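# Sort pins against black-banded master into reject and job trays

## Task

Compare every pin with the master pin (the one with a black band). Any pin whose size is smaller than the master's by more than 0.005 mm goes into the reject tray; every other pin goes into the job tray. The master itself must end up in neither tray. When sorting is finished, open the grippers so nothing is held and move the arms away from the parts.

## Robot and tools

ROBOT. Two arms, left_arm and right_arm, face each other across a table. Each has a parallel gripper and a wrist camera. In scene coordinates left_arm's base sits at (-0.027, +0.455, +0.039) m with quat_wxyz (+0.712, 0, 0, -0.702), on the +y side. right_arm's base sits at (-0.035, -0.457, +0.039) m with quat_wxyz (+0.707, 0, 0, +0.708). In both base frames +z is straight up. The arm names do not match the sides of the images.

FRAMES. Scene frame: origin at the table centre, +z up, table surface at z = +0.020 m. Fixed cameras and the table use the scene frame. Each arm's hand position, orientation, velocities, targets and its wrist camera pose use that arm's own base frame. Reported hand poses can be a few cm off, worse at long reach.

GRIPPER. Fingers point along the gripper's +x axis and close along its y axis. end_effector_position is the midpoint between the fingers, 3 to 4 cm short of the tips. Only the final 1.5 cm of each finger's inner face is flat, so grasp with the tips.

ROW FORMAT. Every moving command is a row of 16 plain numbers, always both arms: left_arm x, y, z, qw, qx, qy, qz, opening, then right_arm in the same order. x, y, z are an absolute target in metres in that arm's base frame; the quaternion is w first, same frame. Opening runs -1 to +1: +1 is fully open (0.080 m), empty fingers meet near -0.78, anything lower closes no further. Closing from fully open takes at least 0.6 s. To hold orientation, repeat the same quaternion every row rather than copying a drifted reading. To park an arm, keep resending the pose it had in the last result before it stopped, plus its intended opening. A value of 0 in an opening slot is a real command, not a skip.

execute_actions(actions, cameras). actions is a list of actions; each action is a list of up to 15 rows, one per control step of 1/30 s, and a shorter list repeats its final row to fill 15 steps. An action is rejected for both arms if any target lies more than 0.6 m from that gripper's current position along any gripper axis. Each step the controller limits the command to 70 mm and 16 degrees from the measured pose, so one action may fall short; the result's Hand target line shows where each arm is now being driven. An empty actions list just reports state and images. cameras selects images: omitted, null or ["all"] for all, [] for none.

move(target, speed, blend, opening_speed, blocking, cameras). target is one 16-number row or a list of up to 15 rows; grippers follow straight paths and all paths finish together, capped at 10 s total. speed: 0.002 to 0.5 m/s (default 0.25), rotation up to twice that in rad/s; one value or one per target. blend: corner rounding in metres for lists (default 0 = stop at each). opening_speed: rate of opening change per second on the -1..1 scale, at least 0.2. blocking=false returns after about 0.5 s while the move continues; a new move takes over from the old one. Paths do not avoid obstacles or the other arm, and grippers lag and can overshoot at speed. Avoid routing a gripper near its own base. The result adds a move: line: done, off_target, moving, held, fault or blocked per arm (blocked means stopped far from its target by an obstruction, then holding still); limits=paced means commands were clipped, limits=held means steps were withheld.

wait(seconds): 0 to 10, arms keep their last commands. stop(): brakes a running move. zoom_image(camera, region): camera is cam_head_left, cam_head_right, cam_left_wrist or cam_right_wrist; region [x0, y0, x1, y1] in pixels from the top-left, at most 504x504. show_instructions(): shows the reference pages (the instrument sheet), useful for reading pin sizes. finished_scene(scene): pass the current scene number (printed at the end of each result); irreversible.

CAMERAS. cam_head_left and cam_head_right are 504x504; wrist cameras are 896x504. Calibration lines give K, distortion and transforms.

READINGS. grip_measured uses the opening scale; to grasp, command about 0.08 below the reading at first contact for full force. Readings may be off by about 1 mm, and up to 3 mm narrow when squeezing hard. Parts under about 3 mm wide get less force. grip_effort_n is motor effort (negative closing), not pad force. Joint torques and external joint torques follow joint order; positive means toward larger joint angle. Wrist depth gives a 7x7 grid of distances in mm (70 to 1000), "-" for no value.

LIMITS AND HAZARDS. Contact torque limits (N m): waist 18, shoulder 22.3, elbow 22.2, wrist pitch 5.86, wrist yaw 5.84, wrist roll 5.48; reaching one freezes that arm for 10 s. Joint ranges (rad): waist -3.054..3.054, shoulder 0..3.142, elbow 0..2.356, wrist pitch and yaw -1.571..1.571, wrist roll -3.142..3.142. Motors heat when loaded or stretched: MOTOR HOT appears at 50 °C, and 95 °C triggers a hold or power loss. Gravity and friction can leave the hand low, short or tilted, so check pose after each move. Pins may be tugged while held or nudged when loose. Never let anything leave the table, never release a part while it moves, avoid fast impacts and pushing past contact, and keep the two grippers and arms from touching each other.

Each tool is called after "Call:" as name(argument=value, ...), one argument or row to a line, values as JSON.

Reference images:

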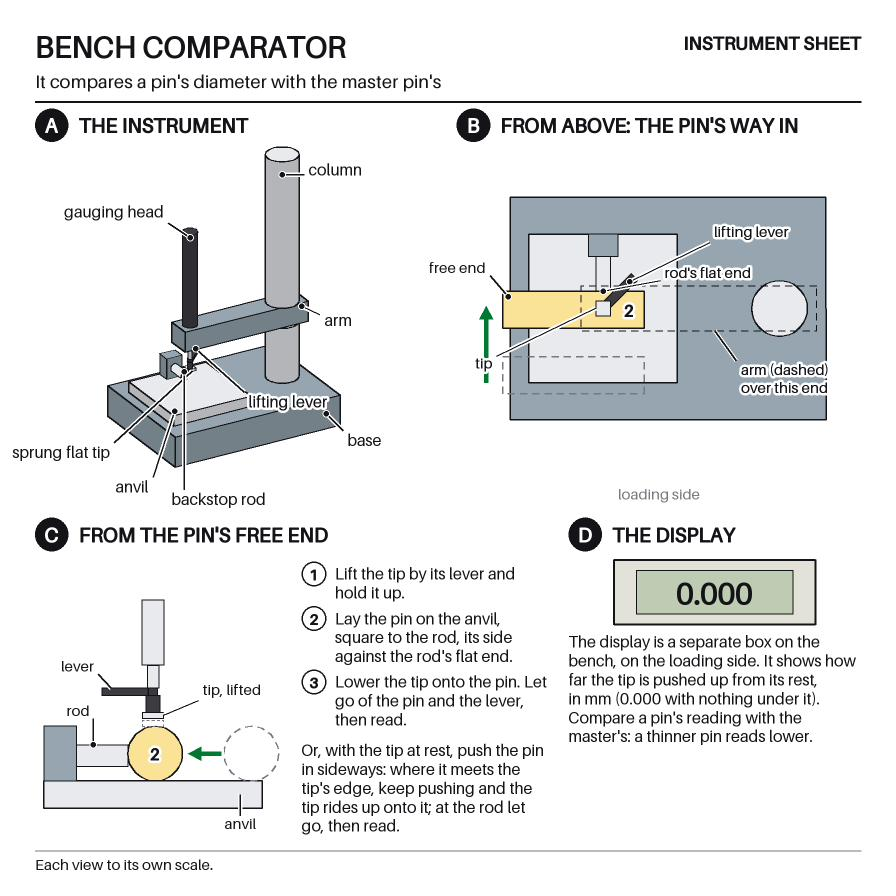

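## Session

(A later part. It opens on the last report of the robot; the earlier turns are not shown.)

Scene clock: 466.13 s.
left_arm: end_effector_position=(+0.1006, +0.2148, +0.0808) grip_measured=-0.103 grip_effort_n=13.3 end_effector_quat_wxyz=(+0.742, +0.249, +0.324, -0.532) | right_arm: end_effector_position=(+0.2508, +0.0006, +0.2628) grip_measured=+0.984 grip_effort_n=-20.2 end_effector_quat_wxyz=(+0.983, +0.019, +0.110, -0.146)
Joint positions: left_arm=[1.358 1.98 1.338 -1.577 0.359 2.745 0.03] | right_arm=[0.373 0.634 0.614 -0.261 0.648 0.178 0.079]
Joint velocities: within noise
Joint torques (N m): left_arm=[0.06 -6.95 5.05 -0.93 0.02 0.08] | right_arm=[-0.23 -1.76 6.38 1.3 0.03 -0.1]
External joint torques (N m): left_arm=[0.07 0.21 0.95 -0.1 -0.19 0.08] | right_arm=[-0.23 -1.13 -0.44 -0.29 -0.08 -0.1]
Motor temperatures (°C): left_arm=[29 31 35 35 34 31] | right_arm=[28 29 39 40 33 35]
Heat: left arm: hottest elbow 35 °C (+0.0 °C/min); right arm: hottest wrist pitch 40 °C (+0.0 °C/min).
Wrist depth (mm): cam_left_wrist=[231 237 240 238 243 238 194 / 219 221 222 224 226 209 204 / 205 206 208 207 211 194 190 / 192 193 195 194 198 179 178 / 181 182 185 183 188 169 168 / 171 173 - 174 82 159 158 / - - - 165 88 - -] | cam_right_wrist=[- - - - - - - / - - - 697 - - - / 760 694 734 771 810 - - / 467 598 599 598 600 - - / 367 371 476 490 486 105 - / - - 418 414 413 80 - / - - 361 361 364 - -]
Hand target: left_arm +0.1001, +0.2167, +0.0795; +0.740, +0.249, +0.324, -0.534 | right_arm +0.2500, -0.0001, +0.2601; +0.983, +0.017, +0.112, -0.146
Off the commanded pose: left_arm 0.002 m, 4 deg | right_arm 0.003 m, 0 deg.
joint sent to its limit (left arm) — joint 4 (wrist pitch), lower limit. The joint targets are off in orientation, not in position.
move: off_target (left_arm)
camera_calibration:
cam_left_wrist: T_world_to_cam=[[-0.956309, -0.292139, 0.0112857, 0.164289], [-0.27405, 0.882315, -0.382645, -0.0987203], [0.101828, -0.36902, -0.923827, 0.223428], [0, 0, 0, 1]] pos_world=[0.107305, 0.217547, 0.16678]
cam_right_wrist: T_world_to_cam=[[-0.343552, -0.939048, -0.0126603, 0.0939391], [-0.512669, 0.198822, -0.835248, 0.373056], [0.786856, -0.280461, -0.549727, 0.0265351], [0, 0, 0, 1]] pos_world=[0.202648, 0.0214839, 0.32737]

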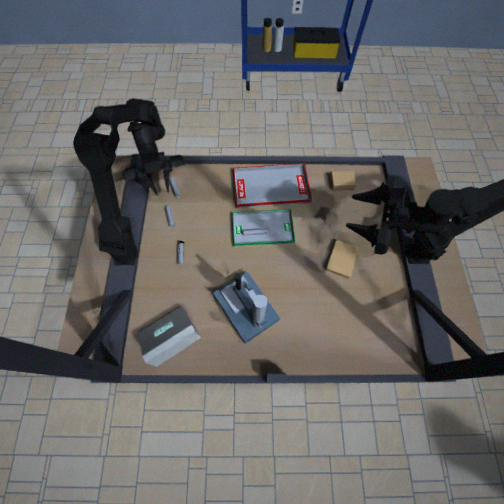

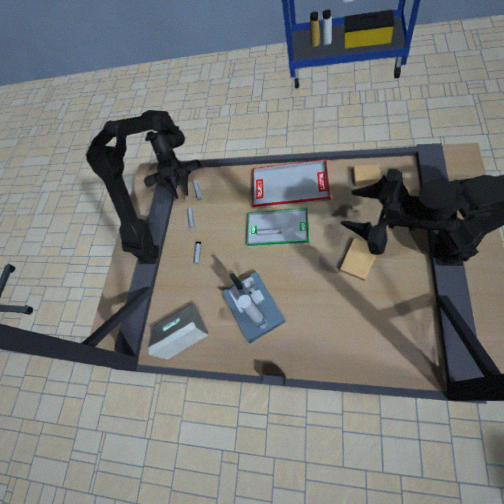

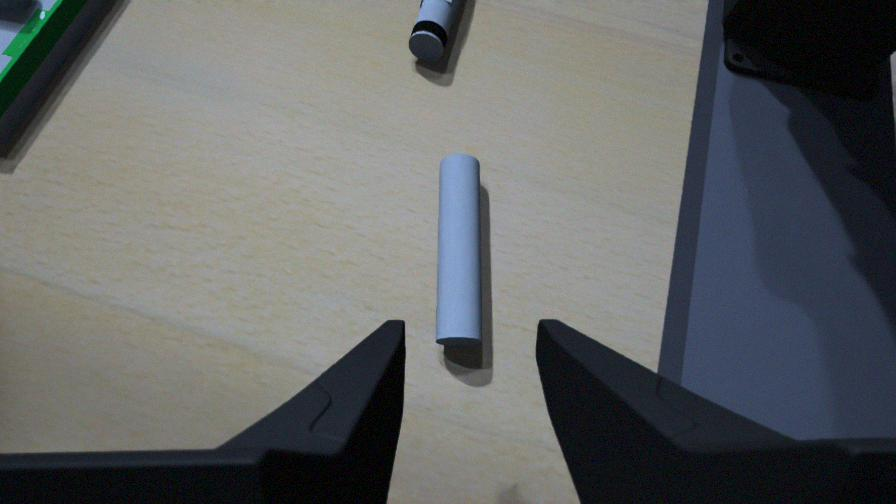

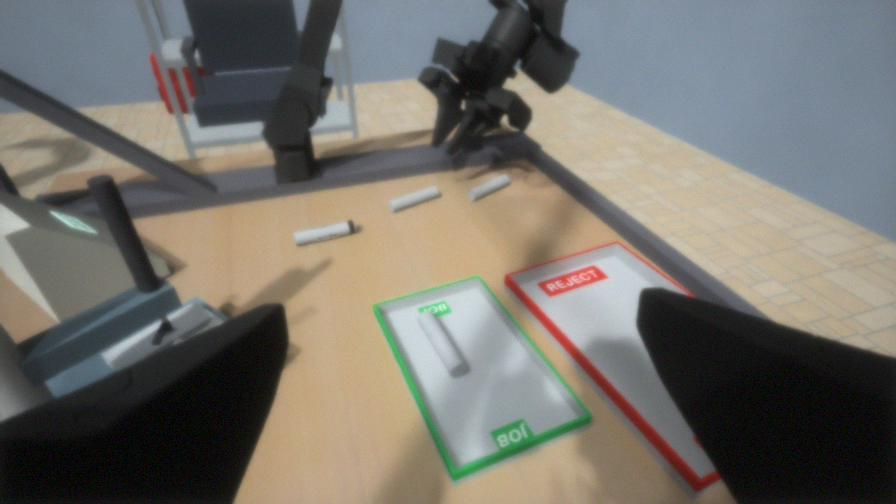

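Call:
move(
  target=[
    [0.1025, 0.207, 0.05, 0.7408,0.2287,0.3068,-0.5521, -0.1, 0.25, 0.0, 0.26, 0.9828, 0.0166, 0.1120, -0.1460, 0.98],
    [0.1120, 0.1745, 0.012, 0.7408,0.2287,0.3068,-0.5521, -0.1, 0.25, 0.0, 0.26, 0.9828, 0.0166, 0.1120, -0.1460, 0.98],
  ],
  speed=0.08,
  blend=0.005,
  cameras=["cam_left_wrist"],
)

Scene clock: 473.63 s.
left_arm: end_effector_position=(+0.1114, +0.1779, +0.0138) grip_measured=-0.103 grip_effort_n=13.3 end_effector_quat_wxyz=(+0.739, +0.235, +0.310, -0.550) | right_arm: end_effector_position=(+0.2508, +0.0006, +0.2628) grip_measured=+0.984 grip_effort_n=-19.8 end_effector_quat_wxyz=(+0.983, +0.019, +0.110, -0.146)
Joint positions: left_arm=[1.287 2.046 1.099 -1.307 0.39 2.713 0.03] | right_arm=[0.373 0.634 0.614 -0.261 0.648 0.178 0.079]
Joint velocities: within noise
Joint torques (N m): left_arm=[-0.32 -6.78 2.34 -0.76 0.41 -0.06] | right_arm=[-0.23 -1.74 6.38 1.3 0.03 -0.1]
External joint torques (N m): left_arm=[-0.35 -0.01 -0.92 0.1 0.2 -0.06] | right_arm=[-0.23 -1.12 -0.39 -0.27 -0.09 -0.1]
Motor temperatures (°C): left_arm=[29 32 35 35 34 31] | right_arm=[28 29 39 40 33 35]
Heat: left arm: hottest elbow 35 °C (-1.0 °C/min); right arm: hottest wrist pitch 40 °C (+0.0 °C/min).
Wrist depth (mm): cam_left_wrist=[153 154 157 159 162 165 147 / 141 142 145 147 149 151 135 / 131 131 133 131 137 139 129 / 122 123 124 122 128 129 125 / 113 115 117 105 119 120 114 / 107 109 - 96 88 114 112 / - - - 102 102 - -] | cam_right_wrist=[- - - - - - - / - - - 703 - - - / 764 692 726 697 816 - - / 466 595 600 601 604 - - / 368 369 473 487 488 106 - / - - 415 411 417 80 - / - - 361 361 362 - -]
Hand target: left_arm +0.1120, +0.1746, +0.0121; +0.741, +0.229, +0.307, -0.552 | right_arm +0.2500, -0.0001, +0.2601; +0.983, +0.017, +0.112, -0.146
Off the commanded pose: left_arm 0.004 m, 1 deg | right_arm 0.003 m, 0 deg.
move: done
camera_calibration:
cam_left_wrist: T_world_to_cam=[[-0.964047, -0.26406, 0.0297737, 0.160232], [-0.251655, 0.871241, -0.421435, -0.0888138], [0.0853441, -0.413776, -0.90637, 0.15646], [0, 0, 0, 1]] pos_world=[0.118768, 0.184428, 0.0996104]
Images, in order (width x height): cam_left_wrist 896x504.

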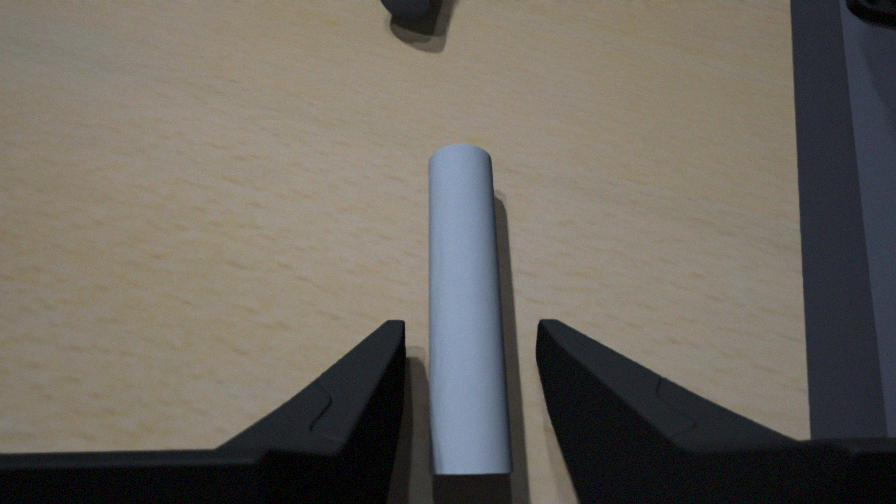

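Call:
move(
  target=[
    [0.1120, 0.1735, 0.0085, 0.7408,0.2287,0.3068,-0.5521, -0.1, 0.25, 0.0, 0.26, 0.9828, 0.0166, 0.1120, -0.1460, 0.98],
    [0.1120, 0.1735, 0.0085, 0.7408,0.2287,0.3068,-0.5521, -0.52, 0.25, 0.0, 0.26, 0.9828, 0.0166, 0.1120, -0.1460, 0.98],
  ],
  speed=0.05,
  opening_speed=0.6,
  cameras=["cam_left_wrist"],
)

Scene clock: 478.50 s.
left_arm: end_effector_position=(+0.1117, +0.1768, +0.0120) grip_measured=-0.467 grip_effort_n=-83.5 end_effector_quat_wxyz=(+0.740, +0.235, +0.310, -0.549) | right_arm: end_effector_position=(+0.2508, +0.0006, +0.2628) grip_measured=+0.984 grip_effort_n=-20.2 end_effector_quat_wxyz=(+0.983, +0.019, +0.110, -0.146)
Joint positions: left_arm=[1.287 2.048 1.091 -1.297 0.393 2.712 0.014] | right_arm=[0.373 0.634 0.614 -0.261 0.648 0.178 0.079]
Joint velocities: within noise
Joint torques (N m): left_arm=[-0.36 -6.12 2.28 -0.39 0.31 -0.04] | right_arm=[-0.23 -1.74 6.38 1.3 0.03 -0.1]
External joint torques (N m): left_arm=[-0.34 0.62 -1.01 0.44 0.09 -0.04] | right_arm=[-0.22 -1.13 -0.36 -0.26 -0.09 -0.1]
Motor temperatures (°C): left_arm=[29 33 35 35 34 31] | right_arm=[28 29 39 40 33 35]
Heat: left arm: hottest elbow 35 °C (-1.0 °C/min); right arm: hottest wrist pitch 40 °C (+0.0 °C/min).
Wrist depth (mm): cam_left_wrist=[151 152 156 157 160 162 147 / 139 141 143 145 147 148 137 / 129 130 132 131 135 137 127 / 120 121 123 109 127 127 123 / 112 114 115 102 118 119 110 / 106 107 109 93 76 112 111 / - - - 91 - - -] | cam_right_wrist=[- - - - - - - / - - - 722 - - - / 766 695 735 698 805 - - / 471 601 594 595 602 - - / 370 369 475 490 490 105 - / - - 415 411 415 80 - / - - 361 363 362 - -]
Hand target: left_arm +0.1119, +0.1736, +0.0086; +0.741, +0.229, +0.307, -0.552 | right_arm +0.2500, -0.0001, +0.2601; +0.983, +0.017, +0.112, -0.146
Off the commanded pose: left_arm 0.005 m, 1 deg | right_arm 0.003 m, 0 deg.
move: done
camera_calibration:
cam_left_wrist: T_world_to_cam=[[-0.963413, -0.266564, 0.0279044, 0.160622], [-0.253078, 0.87048, -0.422156, -0.0882377], [0.0882413, -0.413773, -0.906094, 0.153982], [0, 0, 0, 1]] pos_world=[0.118827, 0.183339, 0.0977897]
Images, in order (width x height): cam_left_wrist 896x504.

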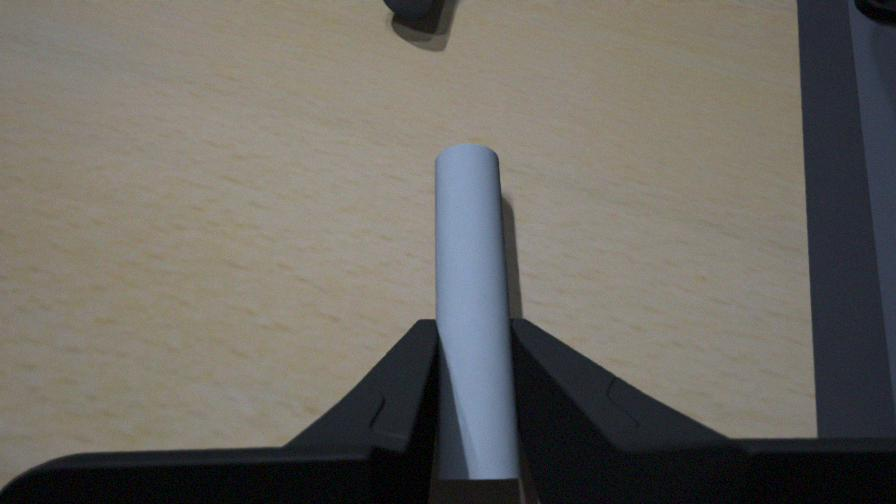

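Call:
move(
  target=[
    [0.1120, 0.1735, 0.09, 0.7408,0.2287,0.3068,-0.5521, -0.52, 0.25, 0.0, 0.26, 0.9828, 0.0166, 0.1120, -0.1460, 0.98],
    [0.19, 0.08, 0.12, 0.7408,0.2287,0.3068,-0.5521, -0.52, 0.25, 0.0, 0.26, 0.9828, 0.0166, 0.1120, -0.1460, 0.98],
    [0.24, -0.04, 0.12, 0.8101,0.1855,0.3439,-0.4371, -0.52, 0.25, 0.0, 0.26, 0.9828, 0.0166, 0.1120, -0.1460, 0.98],
    [0.2980, -0.1095, 0.08, 0.8101,0.1855,0.3439,-0.4371, -0.52, 0.25, 0.0, 0.26, 0.9828, 0.0166, 0.1120, -0.1460, 0.98],
    [0.2980, -0.1095, 0.051, 0.8101,0.1855,0.3439,-0.4371, -0.52, 0.25, 0.0, 0.26, 0.9828, 0.0166, 0.1120, -0.1460, 0.98],
  ],
  speed=[0.12,0.25,0.25,0.15,0.06],
  blend=[0.02,0.02,0.02,0.005,0],
  cameras=["cam_left_wrist"],
)

Scene clock: 489.17 s.
left_arm: end_effector_position=(+0.3000, -0.1087, +0.0540) grip_measured=-0.467 grip_effort_n=-83.5 end_effector_quat_wxyz=(+0.812, +0.187, +0.341, -0.436) | right_arm: end_effector_position=(+0.2508, +0.0006, +0.2628) grip_measured=+0.984 grip_effort_n=-20.2 end_effector_quat_wxyz=(+0.983, +0.019, +0.110, -0.146)
Joint positions: left_arm=[-0.088 1.505 0.641 -0.158 0.575 0.736 0.014] | right_arm=[0.373 0.634 0.614 -0.261 0.648 0.178 0.079]
Joint velocities: within noise
Joint torques (N m): left_arm=[-0.33 -5.22 4.47 1.3 0.3 -0.05] | right_arm=[-0.23 -1.74 6.38 1.3 0.03 -0.1]
External joint torques (N m): left_arm=[-0.33 -0.22 -1.04 0.19 -0.03 -0.05] | right_arm=[-0.23 -1.18 -0.3 -0.25 -0.08 -0.1]
Motor temperatures (°C): left_arm=[29 33 34 35 34 31] | right_arm=[28 29 40 40 33 35]
Heat: left arm: hottest wrist pitch 35 °C (-1.0 °C/min); right arm: hottest elbow 40 °C (+1.0 °C/min).
Wrist depth (mm): cam_left_wrist=[203 - - 171 216 219 224 / 189 - - 158 198 202 204 / 176 105 114 132 182 186 154 / 164 119 121 109 169 174 162 / 154 115 117 102 158 162 155 / 119 115 111 93 81 153 150 / - - - 90 - - -] | cam_right_wrist=[- - - - - - - / - - 702 - - - - / 763 405 715 764 816 - - / 469 444 574 598 601 - - / 369 369 475 487 490 106 - / - - 418 414 415 80 - / - - 362 361 364 - -]
Hand target: left_arm +0.2979, -0.1095, +0.0510; +0.810, +0.185, +0.344, -0.437 | right_arm +0.2500, -0.0001, +0.2601; +0.983, +0.017, +0.112, -0.146
Off the commanded pose: left_arm 0.004 m, 0 deg | right_arm 0.003 m, 0 deg.
move: done
camera_calibration:
cam_left_wrist: T_world_to_cam=[[-0.845693, -0.532884, 0.0289473, 0.200496], [-0.493403, 0.760061, -0.422919, 0.28583], [0.203365, -0.371942, -0.905705, 0.0272957], [0, 0, 0, 1]] pos_world=[0.305036, -0.100255, 0.139801]
Images, in order (width x height): cam_left_wrist 896x504.

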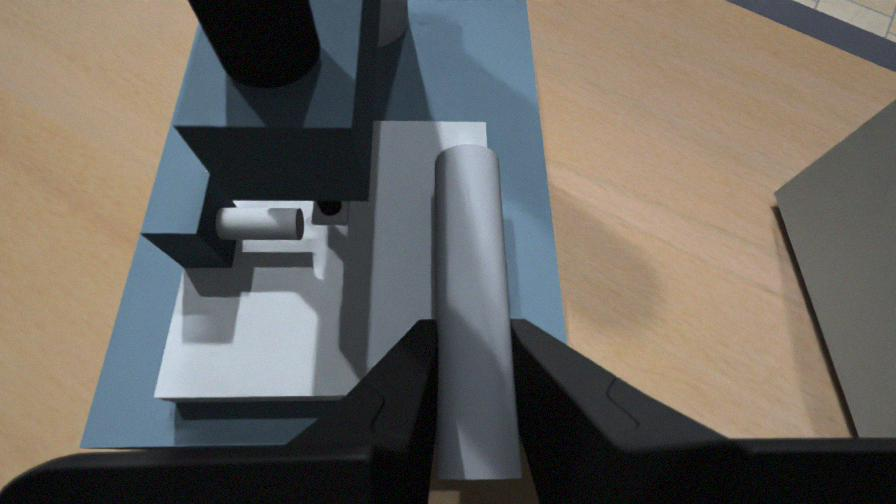

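Call:
move(
  target=[
    [0.2980, -0.1095, 0.0485, 0.8101,0.1855,0.3439,-0.4371, -0.52, 0.25, 0.0, 0.26, 0.9828, 0.0166, 0.1120, -0.1460, 0.98],
    [0.3220, -0.0930, 0.0482, 0.8110,0.1840,0.3440,-0.4350, -0.52, 0.25, 0.0, 0.26, 0.9828, 0.0166, 0.1120, -0.1460, 0.98],
    [0.3355, -0.0842, 0.0482, 0.8154,0.1813,0.3461,-0.4272, -0.52, 0.25, 0.0, 0.26, 0.9828, 0.0166, 0.1120, -0.1460, 0.98],
  ],
  speed=[0.03,0.03,0.02],
  blend=[0.001,0.003,0],
  cameras=["cam_left_wrist"],
)

Scene clock: 497.40 s.
left_arm: end_effector_position=(+0.3299, -0.0915, +0.0521) grip_measured=-0.467 grip_effort_n=-83.5 end_effector_quat_wxyz=(+0.813, +0.179, +0.339, -0.439) | right_arm: end_effector_position=(+0.2508, +0.0006, +0.2628) grip_measured=+0.984 grip_effort_n=-20.2 end_effector_quat_wxyz=(+0.983, +0.019, +0.110, -0.146)
Joint positions: left_arm=[-0.009 1.631 0.759 -0.195 0.63 0.809 0.014] | right_arm=[0.373 0.634 0.614 -0.261 0.648 0.178 0.079]
Joint velocities: within noise
Joint torques (N m): left_arm=[1.36 -4.31 6.57 1.17 -0.32 0.1] | right_arm=[-0.24 -1.76 6.39 1.3 0.03 -0.1]
External joint torques (N m): left_arm=[1.35 1.51 1.19 0.14 -0.68 0.09] | right_arm=[-0.25 -1.22 -0.26 -0.24 -0.07 -0.1]
Motor temperatures (°C): left_arm=[29 33 34 35 34 31] | right_arm=[28 29 40 40 33 35]
Heat: left arm: hottest wrist pitch 35 °C (-1.0 °C/min); right arm: hottest elbow 40 °C (+1.0 °C/min).
Wrist depth (mm): cam_left_wrist=[203 206 172 - 180 224 230 / 187 190 156 - 164 205 209 / 174 176 132 - 147 188 193 / 162 163 119 108 127 174 176 / 151 153 116 102 119 163 165 / 142 142 116 93 81 152 154 / - - - 90 - - -] | cam_right_wrist=[- - 423 - - - - / - - 347 - - - - / 764 369 698 775 816 - - / 467 423 553 603 603 - - / 370 373 474 490 488 105 - / - - 416 415 414 80 - / - - 361 363 364 - -]
Hand target: left_arm +0.3352, -0.0841, +0.0483; +0.815, +0.181, +0.346, -0.427 | right_arm +0.2500, -0.0001, +0.2601; +0.983, +0.017, +0.112, -0.146
Off the commanded pose: left_arm 0.010 m, 2 deg | right_arm 0.003 m, 0 deg.
move: off_target (left_arm)
camera_calibration:
cam_left_wrist: T_world_to_cam=[[-0.845335, -0.53253, 0.0426801, 0.234133], [-0.495853, 0.752356, -0.433694, 0.287337], [0.198844, -0.38778, -0.900049, 0.0256501], [0, 0, 0, 1]] pos_world=[0.335297, -0.0815501, 0.13771]
Images, in order (width x height): cam_left_wrist 896x504.

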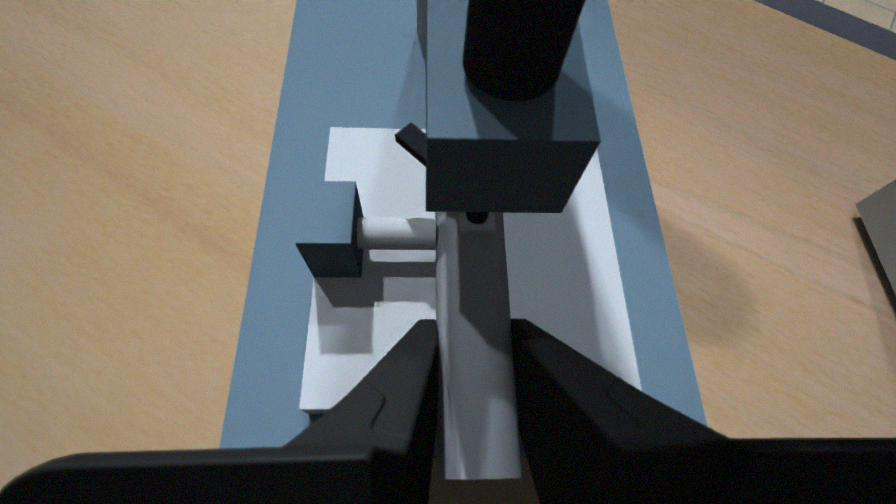

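Call:
move(
  target=[
    [0.3320, -0.0885, 0.0492, 0.8130,0.1800,0.3420,-0.4360, -0.52, 0.25, 0.0, 0.26, 0.9828, 0.0166, 0.1120, -0.1460, 0.98],
    [0.3320, -0.0885, 0.0492, 0.8130,0.1800,0.3420,-0.4360, -0.1, 0.25, 0.0, 0.26, 0.9828, 0.0166, 0.1120, -0.1460, 0.98],
    [0.3050, -0.0475, 0.1, 0.8155,0.1770,0.3360,-0.4360, -0.1, 0.25, 0.0, 0.26, 0.9828, 0.0166, 0.1120, -0.1460, 0.98],
    [0.27, -0.02, 0.18, 0.7330,0.2330,0.3036,-0.5624, -0.1, 0.25, 0.0, 0.26, 0.9828, 0.0166, 0.1120, -0.1460, 0.98],
  ],
  speed=[0.02,0.02,0.08,0.25],
  blend=[0,0,0.01,0],
  opening_speed=0.6,
  cameras=["cam_left_wrist"],
)

Call:
zoom_image(
  camera="cam_left_wrist",
  region=[670, 80, 780, 160],
)

Scene clock: 505.33 s.
left_arm: end_effector_position=(+0.2677, -0.0213, +0.1788) grip_measured=-0.103 grip_effort_n=13.7 end_effector_quat_wxyz=(+0.732, +0.233, +0.305, -0.563) | right_arm: end_effector_position=(+0.2508, +0.0006, +0.2628) grip_measured=+0.984 grip_effort_n=-20.2 end_effector_quat_wxyz=(+0.983, +0.019, +0.110, -0.146)
Joint positions: left_arm=[0.326 1.52 1.224 -1.342 0.78 1.663 0.03] | right_arm=[0.373 0.634 0.614 -0.261 0.648 0.178 0.079]
Joint velocities: within noise
Joint torques (N m): left_arm=[0.31 -4.92 6.69 -0.03 0.59 0.1] | right_arm=[-0.23 -1.75 6.38 1.3 0.03 -0.1]
External joint torques (N m): left_arm=[0.29 0.23 1.16 -0.23 0.09 0.1] | right_arm=[-0.24 -1.16 -0.33 -0.25 -0.08 -0.11]
Motor temperatures (°C): left_arm=[29 33 35 36 34 31] | right_arm=[28 29 40 41 33 35]
Heat: left arm: hottest wrist pitch 36 °C (+1.0 °C/min); right arm: hottest wrist pitch 41 °C (+1.0 °C/min).
Wrist depth (mm): cam_left_wrist=[374 377 376 395 388 259 326 / 344 345 308 361 297 275 341 / 318 319 274 329 325 290 335 / 297 299 257 279 311 317 318 / 277 282 260 289 296 299 299 / 261 267 - 271 82 283 280 / - - - 254 81 - -] | cam_right_wrist=[- - 392 - - - - / - - 402 - - - - / 763 702 736 761 807 - - / 464 601 604 598 602 - - / 366 373 473 486 490 105 - / - - 417 411 413 80 - / - - 362 359 364 - -]
Hand target: left_arm +0.2700, -0.0199, +0.1800; +0.733, +0.233, +0.304, -0.562 | right_arm +0.2500, -0.0001, +0.2601; +0.983, +0.017, +0.112, -0.146
Off the commanded pose: left_arm 0.003 m, 0 deg | right_arm 0.003 m, 0 deg.
move: done
camera_calibration:
cam_left_wrist: T_world_to_cam=[[-0.970752, -0.23711, 0.037667, 0.254313], [-0.229785, 0.87215, -0.431917, 0.189665], [0.0695604, -0.42794, -0.901126, 0.213187], [0, 0, 0, 1]] pos_world=[0.275628, -0.0138853, 0.264449]
Images, in order (width x height): cam_left_wrist 896x504.

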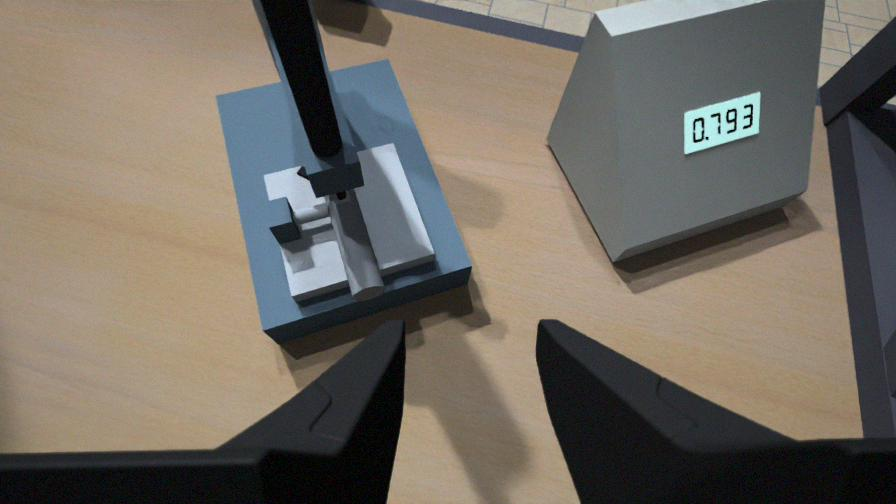

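Scaled by 4.582 from the camera's 896x504 image, which has a finer 1280x720 frame.

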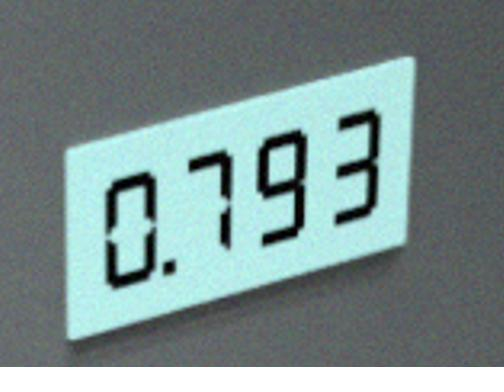

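Call:
move(
  target=[
    [0.3050, -0.0475, 0.1, 0.8101,0.1855,0.3439,-0.4371, -0.1, 0.25, 0.0, 0.26, 0.9828, 0.0166, 0.1120, -0.1460, 0.98],
    [0.3262, -0.0928, 0.0460, 0.8101,0.1855,0.3439,-0.4371, -0.1, 0.25, 0.0, 0.26, 0.9828, 0.0166, 0.1120, -0.1460, 0.98],
    [0.3262, -0.0928, 0.0460, 0.8101,0.1855,0.3439,-0.4371, -0.52, 0.25, 0.0, 0.26, 0.9828, 0.0166, 0.1120, -0.1460, 0.98],
    [0.2962, -0.1122, 0.0480, 0.8101,0.1855,0.3439,-0.4371, -0.52, 0.25, 0.0, 0.26, 0.9828, 0.0166, 0.1120, -0.1460, 0.98],
    [0.2962, -0.1122, 0.11, 0.8101,0.1855,0.3439,-0.4371, -0.52, 0.25, 0.0, 0.26, 0.9828, 0.0166, 0.1120, -0.1460, 0.98],
  ],
  speed=[0.2,0.06,0.04,0.05,0.12],
  blend=[0.01,0,0,0.003,0],
  opening_speed=0.6,
  cameras=["cam_left_wrist"],
)

Call:
move(
  target=[
    [0.27, 0.03, 0.14, 0.9232,-0.0150,0.3824,0.0363, -0.52, 0.25, 0.0, 0.26, 0.9828, 0.0166, 0.1120, -0.1460, 0.98],
    [0.36, 0.22, 0.10, 0.9232,-0.0150,0.3824,0.0363, -0.52, 0.25, 0.0, 0.26, 0.9828, 0.0166, 0.1120, -0.1460, 0.98],
  ],
  speed=[0.3,0.25],
  blend=[0.03,0],
  cameras=["cam_left_wrist","cam_head_left"],
)

Scene clock: 519.77 s.
left_arm: end_effector_position=(+0.2922, -0.1112, +0.1018) grip_measured=-0.467 grip_effort_n=-83.5 end_effector_quat_wxyz=(+0.806, +0.180, +0.355, -0.438) | right_arm: end_effector_position=(+0.2508, +0.0006, +0.2628) grip_measured=+0.984 grip_effort_n=-20.2 end_effector_quat_wxyz=(+0.983, +0.019, +0.110, -0.146)
Joint positions: left_arm=[-0.101 1.381 0.766 -0.433 0.569 0.722 0.014] | right_arm=[0.373 0.634 0.614 -0.261 0.648 0.178 0.079]
Joint velocities: within noise
Joint torques (N m): left_arm=[-0.23 -6.57 7.75 0.99 0.3 0.04] | right_arm=[-0.24 -1.75 6.39 1.3 0.03 -0.1]
External joint torques (N m): left_arm=[-0.25 -1.9 1.63 -0.09 -0.03 0.03] | right_arm=[-0.23 -1.14 -0.35 -0.26 -0.08 -0.1]
Motor temperatures (°C): left_arm=[29 33 35 36 34 31] | right_arm=[28 29 40 41 33 35]
Heat: left arm: hottest wrist pitch 36 °C (+1.0 °C/min); right arm: hottest wrist pitch 41 °C (+1.0 °C/min).
Wrist depth (mm): cam_left_wrist=[- - 132 273 280 - - / 236 - 122 216 259 265 145 / 221 223 103 184 240 246 145 / 208 205 117 108 225 209 144 / 196 171 162 100 211 208 146 / 185 159 - 93 81 197 156 / - - - 90 - - -] | cam_right_wrist=[- 329 - - - - - / - 385 703 - - - - / 767 416 733 760 818 - - / 463 427 602 602 602 - - / 368 371 476 485 486 105 - / - - 419 415 411 80 - / - - 360 362 362 - -]
Hand target: left_arm +0.2961, -0.1122, +0.1101; +0.810, +0.186, +0.344, -0.437 | right_arm +0.2500, -0.0001, +0.2601; +0.983, +0.017, +0.112, -0.146
Off the commanded pose: left_arm 0.009 m, 2 deg | right_arm 0.003 m, 0 deg.
move: off_target (left_arm)
camera_calibration:
cam_left_wrist: T_world_to_cam=[[-0.843738, -0.53374, 0.0568103, 0.187671], [-0.508287, 0.760488, -0.404107, 0.306497], [0.172485, -0.369836, -0.912946, 0.0812082], [0, 0, 0, 1]] pos_world=[0.300126, -0.102886, 0.187334]
Images, in order (width x height): cam_left_wrist 896x504.

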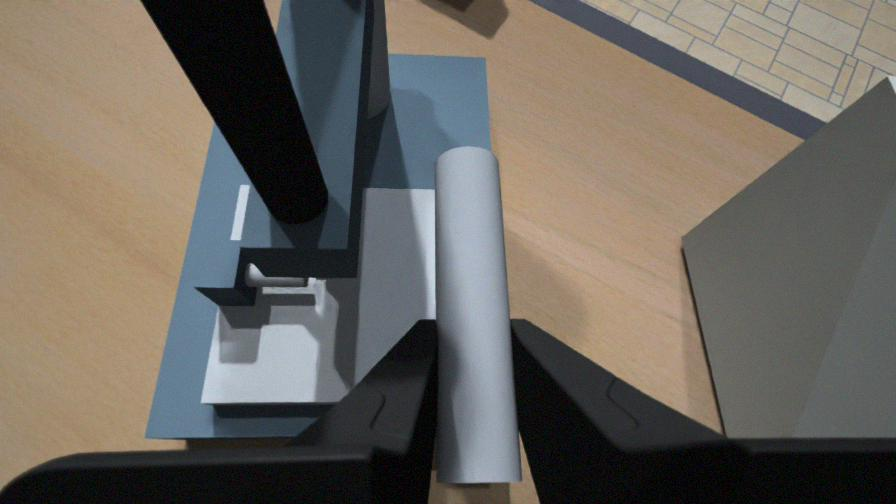

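Scene clock: 523.07 s.
left_arm: end_effector_position=(+0.3564, +0.2193, +0.0955) grip_measured=-0.467 grip_effort_n=-83.5 end_effector_quat_wxyz=(+0.920, -0.019, +0.389, +0.039) | right_arm: end_effector_position=(+0.2508, +0.0006, +0.2628) grip_measured=+0.984 grip_effort_n=-19.8 end_effector_quat_wxyz=(+0.983, +0.019, +0.110, -0.146)
Joint positions: left_arm=[0.696 1.717 1.033 -0.216 0.413 0.462 0.014] | right_arm=[0.373 0.634 0.614 -0.261 0.648 0.178 0.079]
Joint velocities: within noise
Joint torques (N m): left_arm=[-0.15 -8.24 7.26 1.38 0.49 0.1] | right_arm=[-0.23 -1.75 6.38 1.3 0.03 -0.1]
External joint torques (N m): left_arm=[-0.19 -1.01 1.14 0.1 0.27 0.1] | right_arm=[-0.24 -1.22 -0.28 -0.25 -0.08 -0.1]
Motor temperatures (°C): left_arm=[29 33 36 36 34 31] | right_arm=[28 29 40 41 33 35]
Heat: left arm: hottest elbow 36 °C (+1.0 °C/min); right arm: hottest wrist pitch 41 °C (+1.0 °C/min).
Wrist depth (mm): cam_left_wrist=[- 236 257 263 271 276 281 / - 228 239 241 241 245 259 / 199 214 220 219 227 231 234 / 187 201 205 108 212 215 217 / 191 188 194 100 199 200 199 / 177 179 - 93 81 189 189 / - - - 90 - - -] | cam_right_wrist=[- - - 503 459 - - / - - 722 - 456 - - / 757 682 743 685 488 - - / 464 605 603 594 577 - - / 368 371 475 491 493 105 - / - - 420 412 411 80 - / - - 361 363 362 - -]
Hand target: left_arm +0.3599, +0.2201, +0.1000; +0.923, -0.015, +0.382, +0.036 | right_arm +0.2500, -0.0001, +0.2601; +0.983, +0.017, +0.112, -0.146
Off the commanded pose: left_arm 0.006 m, 1 deg | right_arm 0.003 m, 0 deg.
move: done
camera_calibration:
cam_left_wrist: T_world_to_cam=[[0.0666551, -0.996986, 0.0397079, 0.197325], [-0.903651, -0.0771928, -0.421256, 0.411508], [0.423051, -0.0078032, -0.906072, 0.0172683], [0, 0, 0, 1]] pos_world=[0.351401, 0.22863, 0.181161]
Images, in order (width x height): cam_head_left 504x504, cam_left_wrist 896x504.

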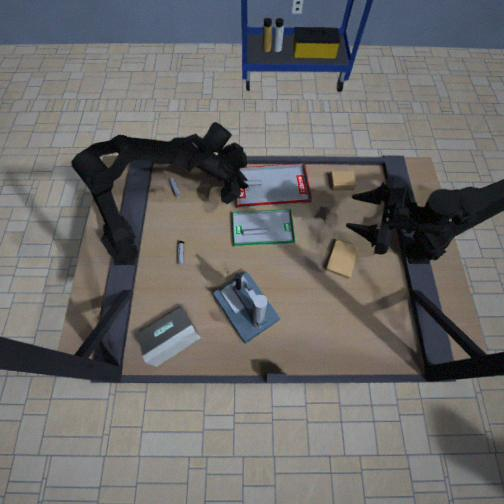

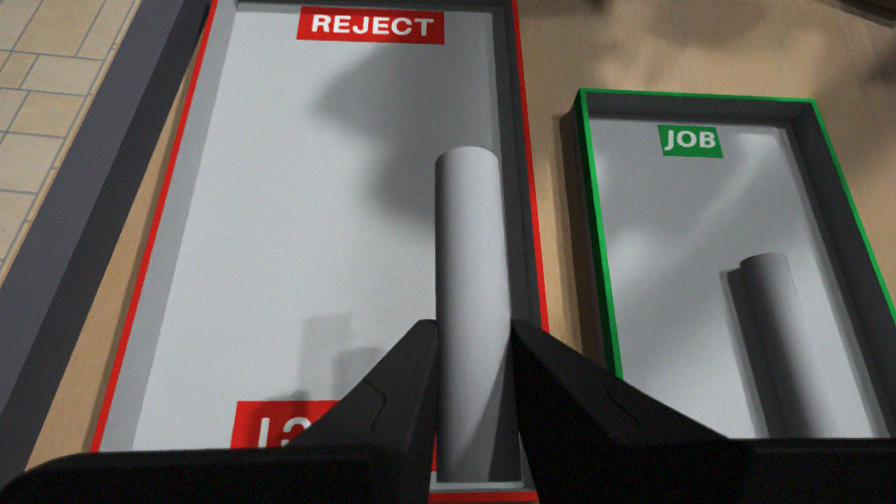

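Call:
move(
  target=[
    [0.3715, 0.2385, 0.045, 0.9232,-0.0150,0.3824,0.0363, -0.52, 0.25, 0.0, 0.26, 0.9828, 0.0166, 0.1120, -0.1460, 0.98],
    [0.3715, 0.2385, 0.015, 0.9232,-0.0150,0.3824,0.0363, -0.52, 0.25, 0.0, 0.26, 0.9828, 0.0166, 0.1120, -0.1460, 0.98],
  ],
  speed=[0.1,0.05],
  blend=[0.005,0],
  cameras=["cam_left_wrist"],
)

Call:
move(
  target=[0.3715, 0.2385, 0.010, 0.9232,-0.0150,0.3824,0.0363, -0.52, 0.25, 0.0, 0.26, 0.9828, 0.0166, 0.1120, -0.1460, 0.98],
  speed=0.03,
  cameras=["cam_left_wrist"],
)

Scene clock: 530.07 s.
left_arm: end_effector_position=(+0.3732, +0.2396, +0.0187) grip_measured=-0.467 grip_effort_n=-83.5 end_effector_quat_wxyz=(+0.924, -0.012, +0.381, +0.039) | right_arm: end_effector_position=(+0.2508, +0.0006, +0.2628) grip_measured=+0.984 grip_effort_n=-20.2 end_effector_quat_wxyz=(+0.983, +0.019, +0.110, -0.146)
Joint positions: left_arm=[0.712 1.97 0.994 0.091 0.426 0.479 0.014] | right_arm=[0.373 0.634 0.614 -0.261 0.648 0.178 0.079]
Joint velocities: within noise
Joint torques (N m): left_arm=[0.22 -8.7 4.33 1.52 0.46 0.09] | right_arm=[-0.23 -1.75 6.38 1.3 0.03 -0.1]
External joint torques (N m): left_arm=[0.25 -0.41 -1.01 0.22 0.23 0.09] | right_arm=[-0.23 -1.18 -0.28 -0.24 -0.08 -0.1]
Motor temperatures (°C): left_arm=[29 34 36 37 34 31] | right_arm=[28 29 40 41 33 35]
Heat: left arm: hottest wrist pitch 37 °C (+2.0 °C/min); right arm: hottest wrist pitch 41 °C (+1.0 °C/min).
Wrist depth (mm): cam_left_wrist=[134 151 156 158 158 161 165 / 126 141 145 145 147 147 152 / 126 131 132 131 136 132 139 / - 121 123 109 126 127 128 / 114 115 115 101 118 116 120 / 107 108 - 93 81 99 112 / - - - 88 - - -] | cam_right_wrist=[- - - 503 - - - / - - 735 932 475 - - / 765 694 716 762 500 - - / 466 597 598 572 545 - - / 368 370 475 489 487 105 - / - - 419 410 412 80 - / - - 362 362 363 - -]
Hand target: left_arm +0.3715, +0.2384, +0.0150; +0.923, -0.015, +0.383, +0.036 | right_arm +0.2500, -0.0001, +0.2601; +0.983, +0.017, +0.112, -0.146
Off the commanded pose: left_arm 0.004 m, 0 deg | right_arm 0.003 m, 0 deg.
move: done
camera_calibration:
cam_left_wrist: T_world_to_cam=[[0.0607885, -0.99777, 0.0275609, 0.222176], [-0.896973, -0.0667191, -0.437022, 0.391177], [0.437887, 0.00184452, -0.899028, -0.0672446], [0, 0, 0, 1]] pos_world=[0.366815, 0.247903, 0.104375]
Images, in order (width x height): cam_left_wrist 896x504.

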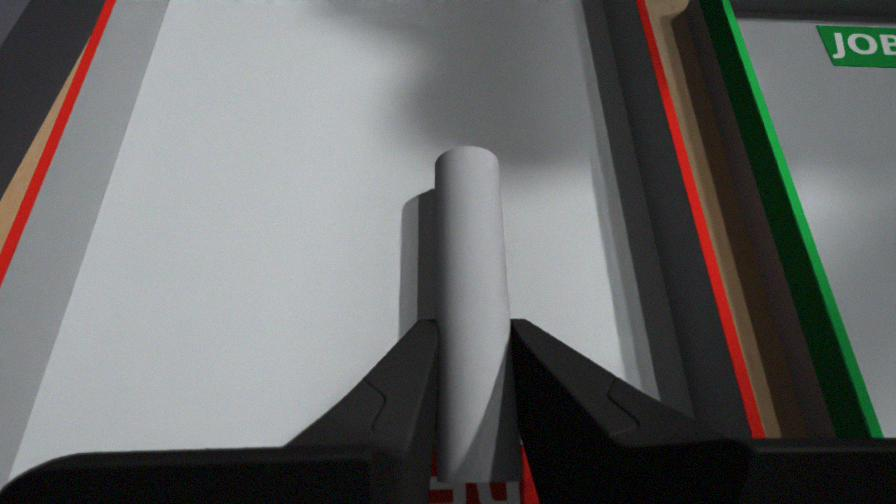

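Scene clock: 530.80 s.
left_arm: end_effector_position=(+0.3744, +0.2403, +0.0176) grip_measured=-0.467 grip_effort_n=-83.5 end_effector_quat_wxyz=(+0.925, -0.010, +0.377, +0.039) | right_arm: end_effector_position=(+0.2508, +0.0006, +0.2628) grip_measured=+0.984 grip_effort_n=-20.2 end_effector_quat_wxyz=(+0.983, +0.019, +0.110, -0.146)
Joint positions: left_arm=[0.712 1.977 0.99 0.111 0.428 0.479 0.014] | right_arm=[0.373 0.634 0.614 -0.261 0.648 0.178 0.079]
Joint velocities: within noise
Joint torques (N m): left_arm=[0.21 -7.82 4.05 1.48 0.39 0.09] | right_arm=[-0.24 -1.75 6.38 1.3 0.03 -0.1]
External joint torques (N m): left_arm=[0.22 0.46 -1.22 0.19 0.16 0.09] | right_arm=[-0.25 -1.16 -0.36 -0.27 -0.08 -0.1]
Motor temperatures (°C): left_arm=[29 34 36 37 34 31] | right_arm=[28 29 40 41 33 35]
Heat: left arm: hottest wrist pitch 37 °C (+2.0 °C/min); right arm: hottest wrist pitch 41 °C (+1.0 °C/min).
Wrist depth (mm): cam_left_wrist=[143 156 157 160 159 164 166 / 125 143 146 146 148 148 152 / 125 132 133 132 136 134 139 / - 121 123 109 126 124 128 / 115 116 116 101 118 115 119 / - 108 - 93 81 101 111 / - - - 88 - - -] | cam_right_wrist=[- - - 500 - - - / - - 723 944 481 - - / 773 685 720 774 507 - - / 465 596 600 579 538 - - / 368 370 475 488 489 105 - / - - 418 414 411 80 - / - - 361 362 365 - -]
Hand target: left_arm +0.3714, +0.2383, +0.0100; +0.923, -0.015, +0.383, +0.036 | right_arm +0.2500, -0.0001, +0.2601; +0.983, +0.017, +0.112, -0.146
Off the commanded pose: left_arm 0.008 m, 1 deg | right_arm 0.003 m, 0 deg.
move: done
camera_calibration:
cam_left_wrist: T_world_to_cam=[[0.0591092, -0.997993, 0.0227196, 0.223583], [-0.893117, -0.0630369, -0.445385, 0.389725], [0.445924, 0.0060351, -0.895051, -0.0728493], [0, 0, 0, 1]] pos_world=[0.367339, 0.248141, 0.103294]
Images, in order (width x height): cam_left_wrist 896x504.

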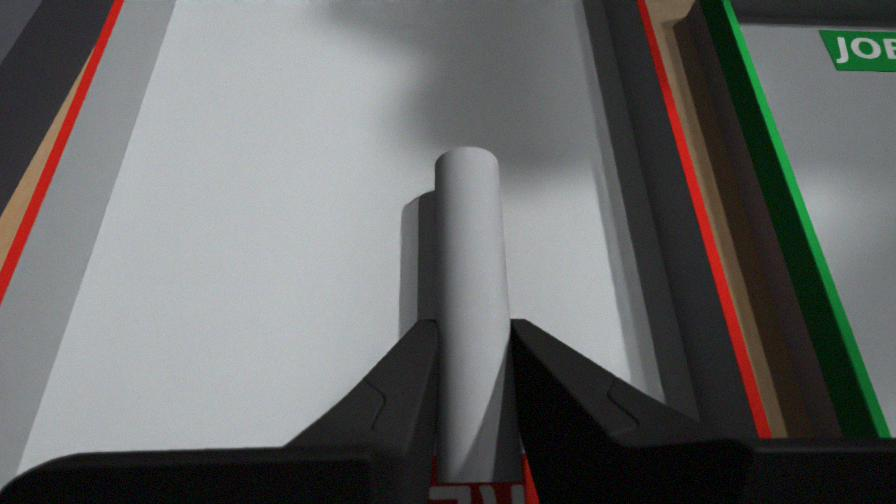

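Call:
move(
  target=[
    [0.3725, 0.2395, 0.014, 0.9232,-0.0150,0.3824,0.0363, -0.52, 0.25, 0.0, 0.26, 0.9828, 0.0166, 0.1120, -0.1460, 0.98],
    [0.3725, 0.2395, 0.014, 0.9232,-0.0150,0.3824,0.0363, -0.2, 0.25, 0.0, 0.26, 0.9828, 0.0166, 0.1120, -0.1460, 0.98],
    [0.331, 0.236, 0.055, 0.9232,-0.0150,0.3824,0.0363, -0.2, 0.25, 0.0, 0.26, 0.9828, 0.0166, 0.1120, -0.1460, 0.98],
    [0.24, 0.26, 0.13, 0.9232,-0.0150,0.3824,0.0363, -0.1, 0.25, 0.0, 0.26, 0.9828, 0.0166, 0.1120, -0.1460, 0.98],
    [0.12, 0.33, 0.11, 0.7632,0.2157,0.3161,-0.5206, -0.1, 0.25, 0.0, 0.26, 0.9828, 0.0166, 0.1120, -0.1460, 0.98],
  ],
  speed=[0.05,0.05,0.1,0.3,0.3],
  opening_speed=0.6,
  blend=[0,0,0.01,0,0],
  cameras=["cam_left_wrist","cam_head_left","cam_right_wrist"],
)

Scene clock: 546.53 s.
left_arm: end_effector_position=(+0.1194, +0.3282, +0.1119) grip_measured=-0.103 grip_effort_n=13.7 end_effector_quat_wxyz=(+0.764, +0.315, +0.394, -0.402) | right_arm: end_effector_position=(+0.2508, +0.0006, +0.2628) grip_measured=+0.984 grip_effort_n=-20.2 end_effector_quat_wxyz=(+0.983, +0.019, +0.110, -0.146)
Joint positions: left_arm=[1.405 2.129 1.797 -1.577 0.436 2.588 0.03] | right_arm=[0.373 0.634 0.614 -0.261 0.648 0.178 0.079]
Joint velocities: within noise
Joint torques (N m): left_arm=[-0.3 -8.85 6.09 -0.52 0.11 0.06] | right_arm=[-0.23 -1.75 6.38 1.3 0.03 -0.1]
External joint torques (N m): left_arm=[-0.32 0.21 1.06 -0.22 -0.17 0.07] | right_arm=[-0.23 -1.08 -0.41 -0.28 -0.09 -0.11]
Motor temperatures (°C): left_arm=[29 34 36 37 34 31] | right_arm=[28 29 40 41 33 35]
Heat: left arm: hottest wrist pitch 37 °C (+2.0 °C/min); right arm: hottest wrist pitch 41 °C (+1.0 °C/min).
Wrist depth (mm): cam_left_wrist=[255 247 243 233 226 219 212 / 248 241 234 228 219 213 207 / 240 235 228 220 210 207 195 / 221 228 221 214 206 202 178 / 228 205 216 208 200 196 172 / - 197 - 202 81 191 169 / - - - 195 81 - -] | cam_right_wrist=[- - - - 665 - - / - - - - - - - / 763 697 729 774 819 - - / 466 601 593 603 600 - - / 368 374 476 488 493 105 - / - - 417 415 414 80 - / - - 361 364 363 - -]
Hand target: left_arm +0.1201, +0.3296, +0.1096; +0.763, +0.314, +0.394, -0.405 | right_arm +0.2500, -0.0001, +0.2601; +0.983, +0.017, +0.112, -0.146
Off the commanded pose: left_arm 0.003 m, 20 deg; orientation clipped | right_arm 0.003 m, 0 deg.
joint sent to its limit (left arm) — joint 4 (wrist pitch), lower limit. The joint targets are off in orientation, not in position.
move: off_target (left_arm); limits=paced
camera_calibration:
cam_left_wrist: T_world_to_cam=[[-0.872397, -0.472224, -0.126205, 0.27956], [-0.447755, 0.875611, -0.181167, -0.181306], [0.196057, -0.101541, -0.975321, 0.198813], [0, 0, 0, 1]] pos_world=[0.123728, 0.310956, 0.196342]
cam_right_wrist: T_world_to_cam=[[-0.343552, -0.939048, -0.0126603, 0.0939391], [-0.512669, 0.198822, -0.835248, 0.373056], [0.786856, -0.280461, -0.549727, 0.0265351], [0, 0, 0, 1]] pos_world=[0.202648, 0.0214839, 0.32737]
Images, in order (width x height): cam_head_left 504x504, cam_left_wrist 896x504, cam_right_wrist 896x504.

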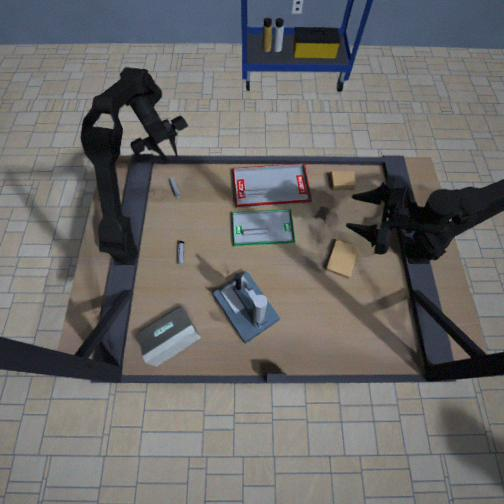

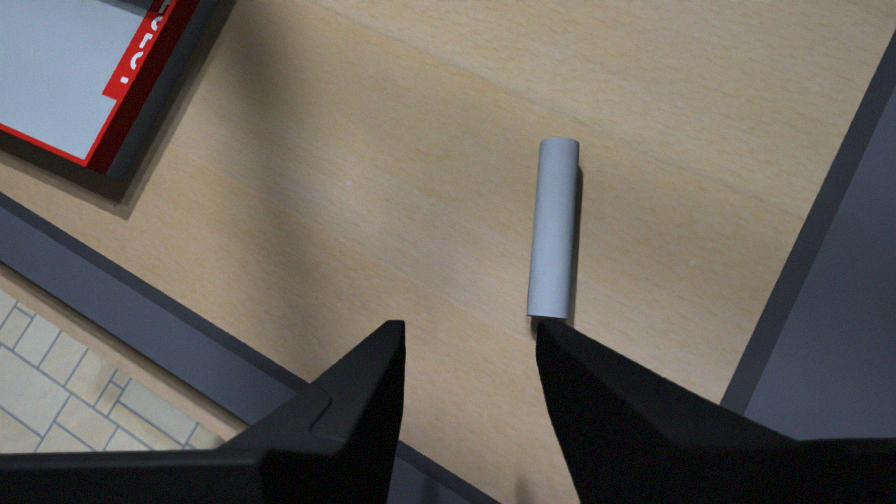

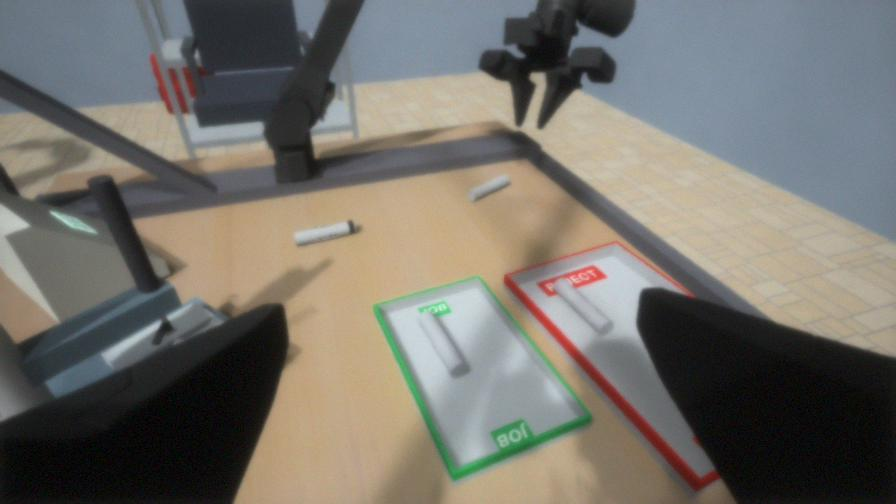

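Call:
move(
  target=[
    [0.105, 0.318, 0.05, 0.7682,0.2126,0.3182,-0.5133, -0.1, 0.25, 0.0, 0.26, 0.9828, 0.0166, 0.1120, -0.1460, 0.98],
  ],
  speed=0.12,
  cameras=["cam_left_wrist"],
)

Scene clock: 556.13 s.
left_arm: end_effector_position=(+0.1072, +0.3204, +0.0546) grip_measured=-0.103 grip_effort_n=14.2 end_effector_quat_wxyz=(+0.765, +0.267, +0.361, -0.462) | right_arm: end_effector_position=(+0.2508, +0.0006, +0.2628) grip_measured=+0.984 grip_effort_n=-20.2 end_effector_quat_wxyz=(+0.983, +0.019, +0.110, -0.146)
Joint positions: left_arm=[1.421 2.288 1.77 -1.577 0.397 2.677 0.03] | right_arm=[0.373 0.634 0.614 -0.261 0.648 0.178 0.079]
Joint velocities: within noise
Joint torques (N m): left_arm=[0.27 -9.44 3.45 -0.8 0.08 0.1] | right_arm=[-0.23 -1.75 6.38 1.29 0.03 -0.1]
External joint torques (N m): left_arm=[0.27 0.12 -1.11 -0.19 -0.16 0.11] | right_arm=[-0.23 -1.13 -0.37 -0.27 -0.08 -0.1]
Motor temperatures (°C): left_arm=[29 35 35 36 34 31] | right_arm=[28 29 40 41 33 35]
Heat: left arm: hottest wrist pitch 36 °C (+1.0 °C/min); right arm: hottest wrist pitch 41 °C (+1.0 °C/min).
Wrist depth (mm): cam_left_wrist=[190 190 188 186 186 184 181 / 181 180 178 177 176 174 166 / 171 170 169 167 167 166 147 / 163 162 161 159 159 158 140 / 155 155 155 150 153 151 131 / 148 149 - 146 82 144 124 / - - - 140 88 - -] | cam_right_wrist=[- - - - 710 - - / - - - - 757 - - / 757 698 734 779 792 - - / 470 600 602 603 598 - - / 369 371 472 484 490 105 - / - - 417 415 413 80 - / - - 360 361 362 - -]
Hand target: left_arm +0.1051, +0.3176, +0.0496; +0.766, +0.258, +0.358, -0.467 | right_arm +0.2500, -0.0001, +0.2601; +0.983, +0.017, +0.112, -0.146
Off the commanded pose: left_arm 0.006 m, 10 deg | right_arm 0.003 m, 0 deg.
joint sent to its limit (left arm) — joint 4 (wrist pitch), lower limit. The joint targets are off in orientation, not in position.
move: off_target (left_arm)
camera_calibration:
cam_left_wrist: T_world_to_cam=[[-0.907773, -0.417756, -0.0378069, 0.239539], [-0.388462, 0.871266, -0.299987, -0.188836], [0.158261, -0.257634, -0.953194, 0.197389], [0, 0, 0, 1]] pos_world=[0.112852, 0.31545, 0.140557]
Images, in order (width x height): cam_left_wrist 896x504.

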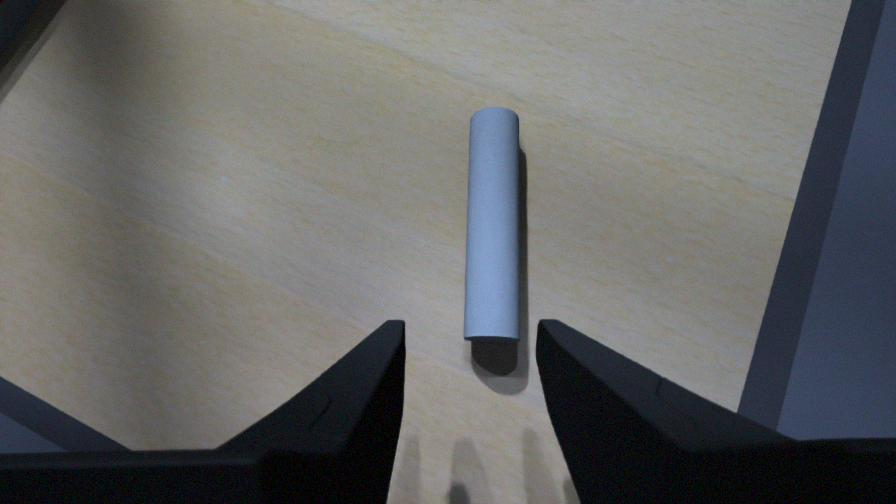

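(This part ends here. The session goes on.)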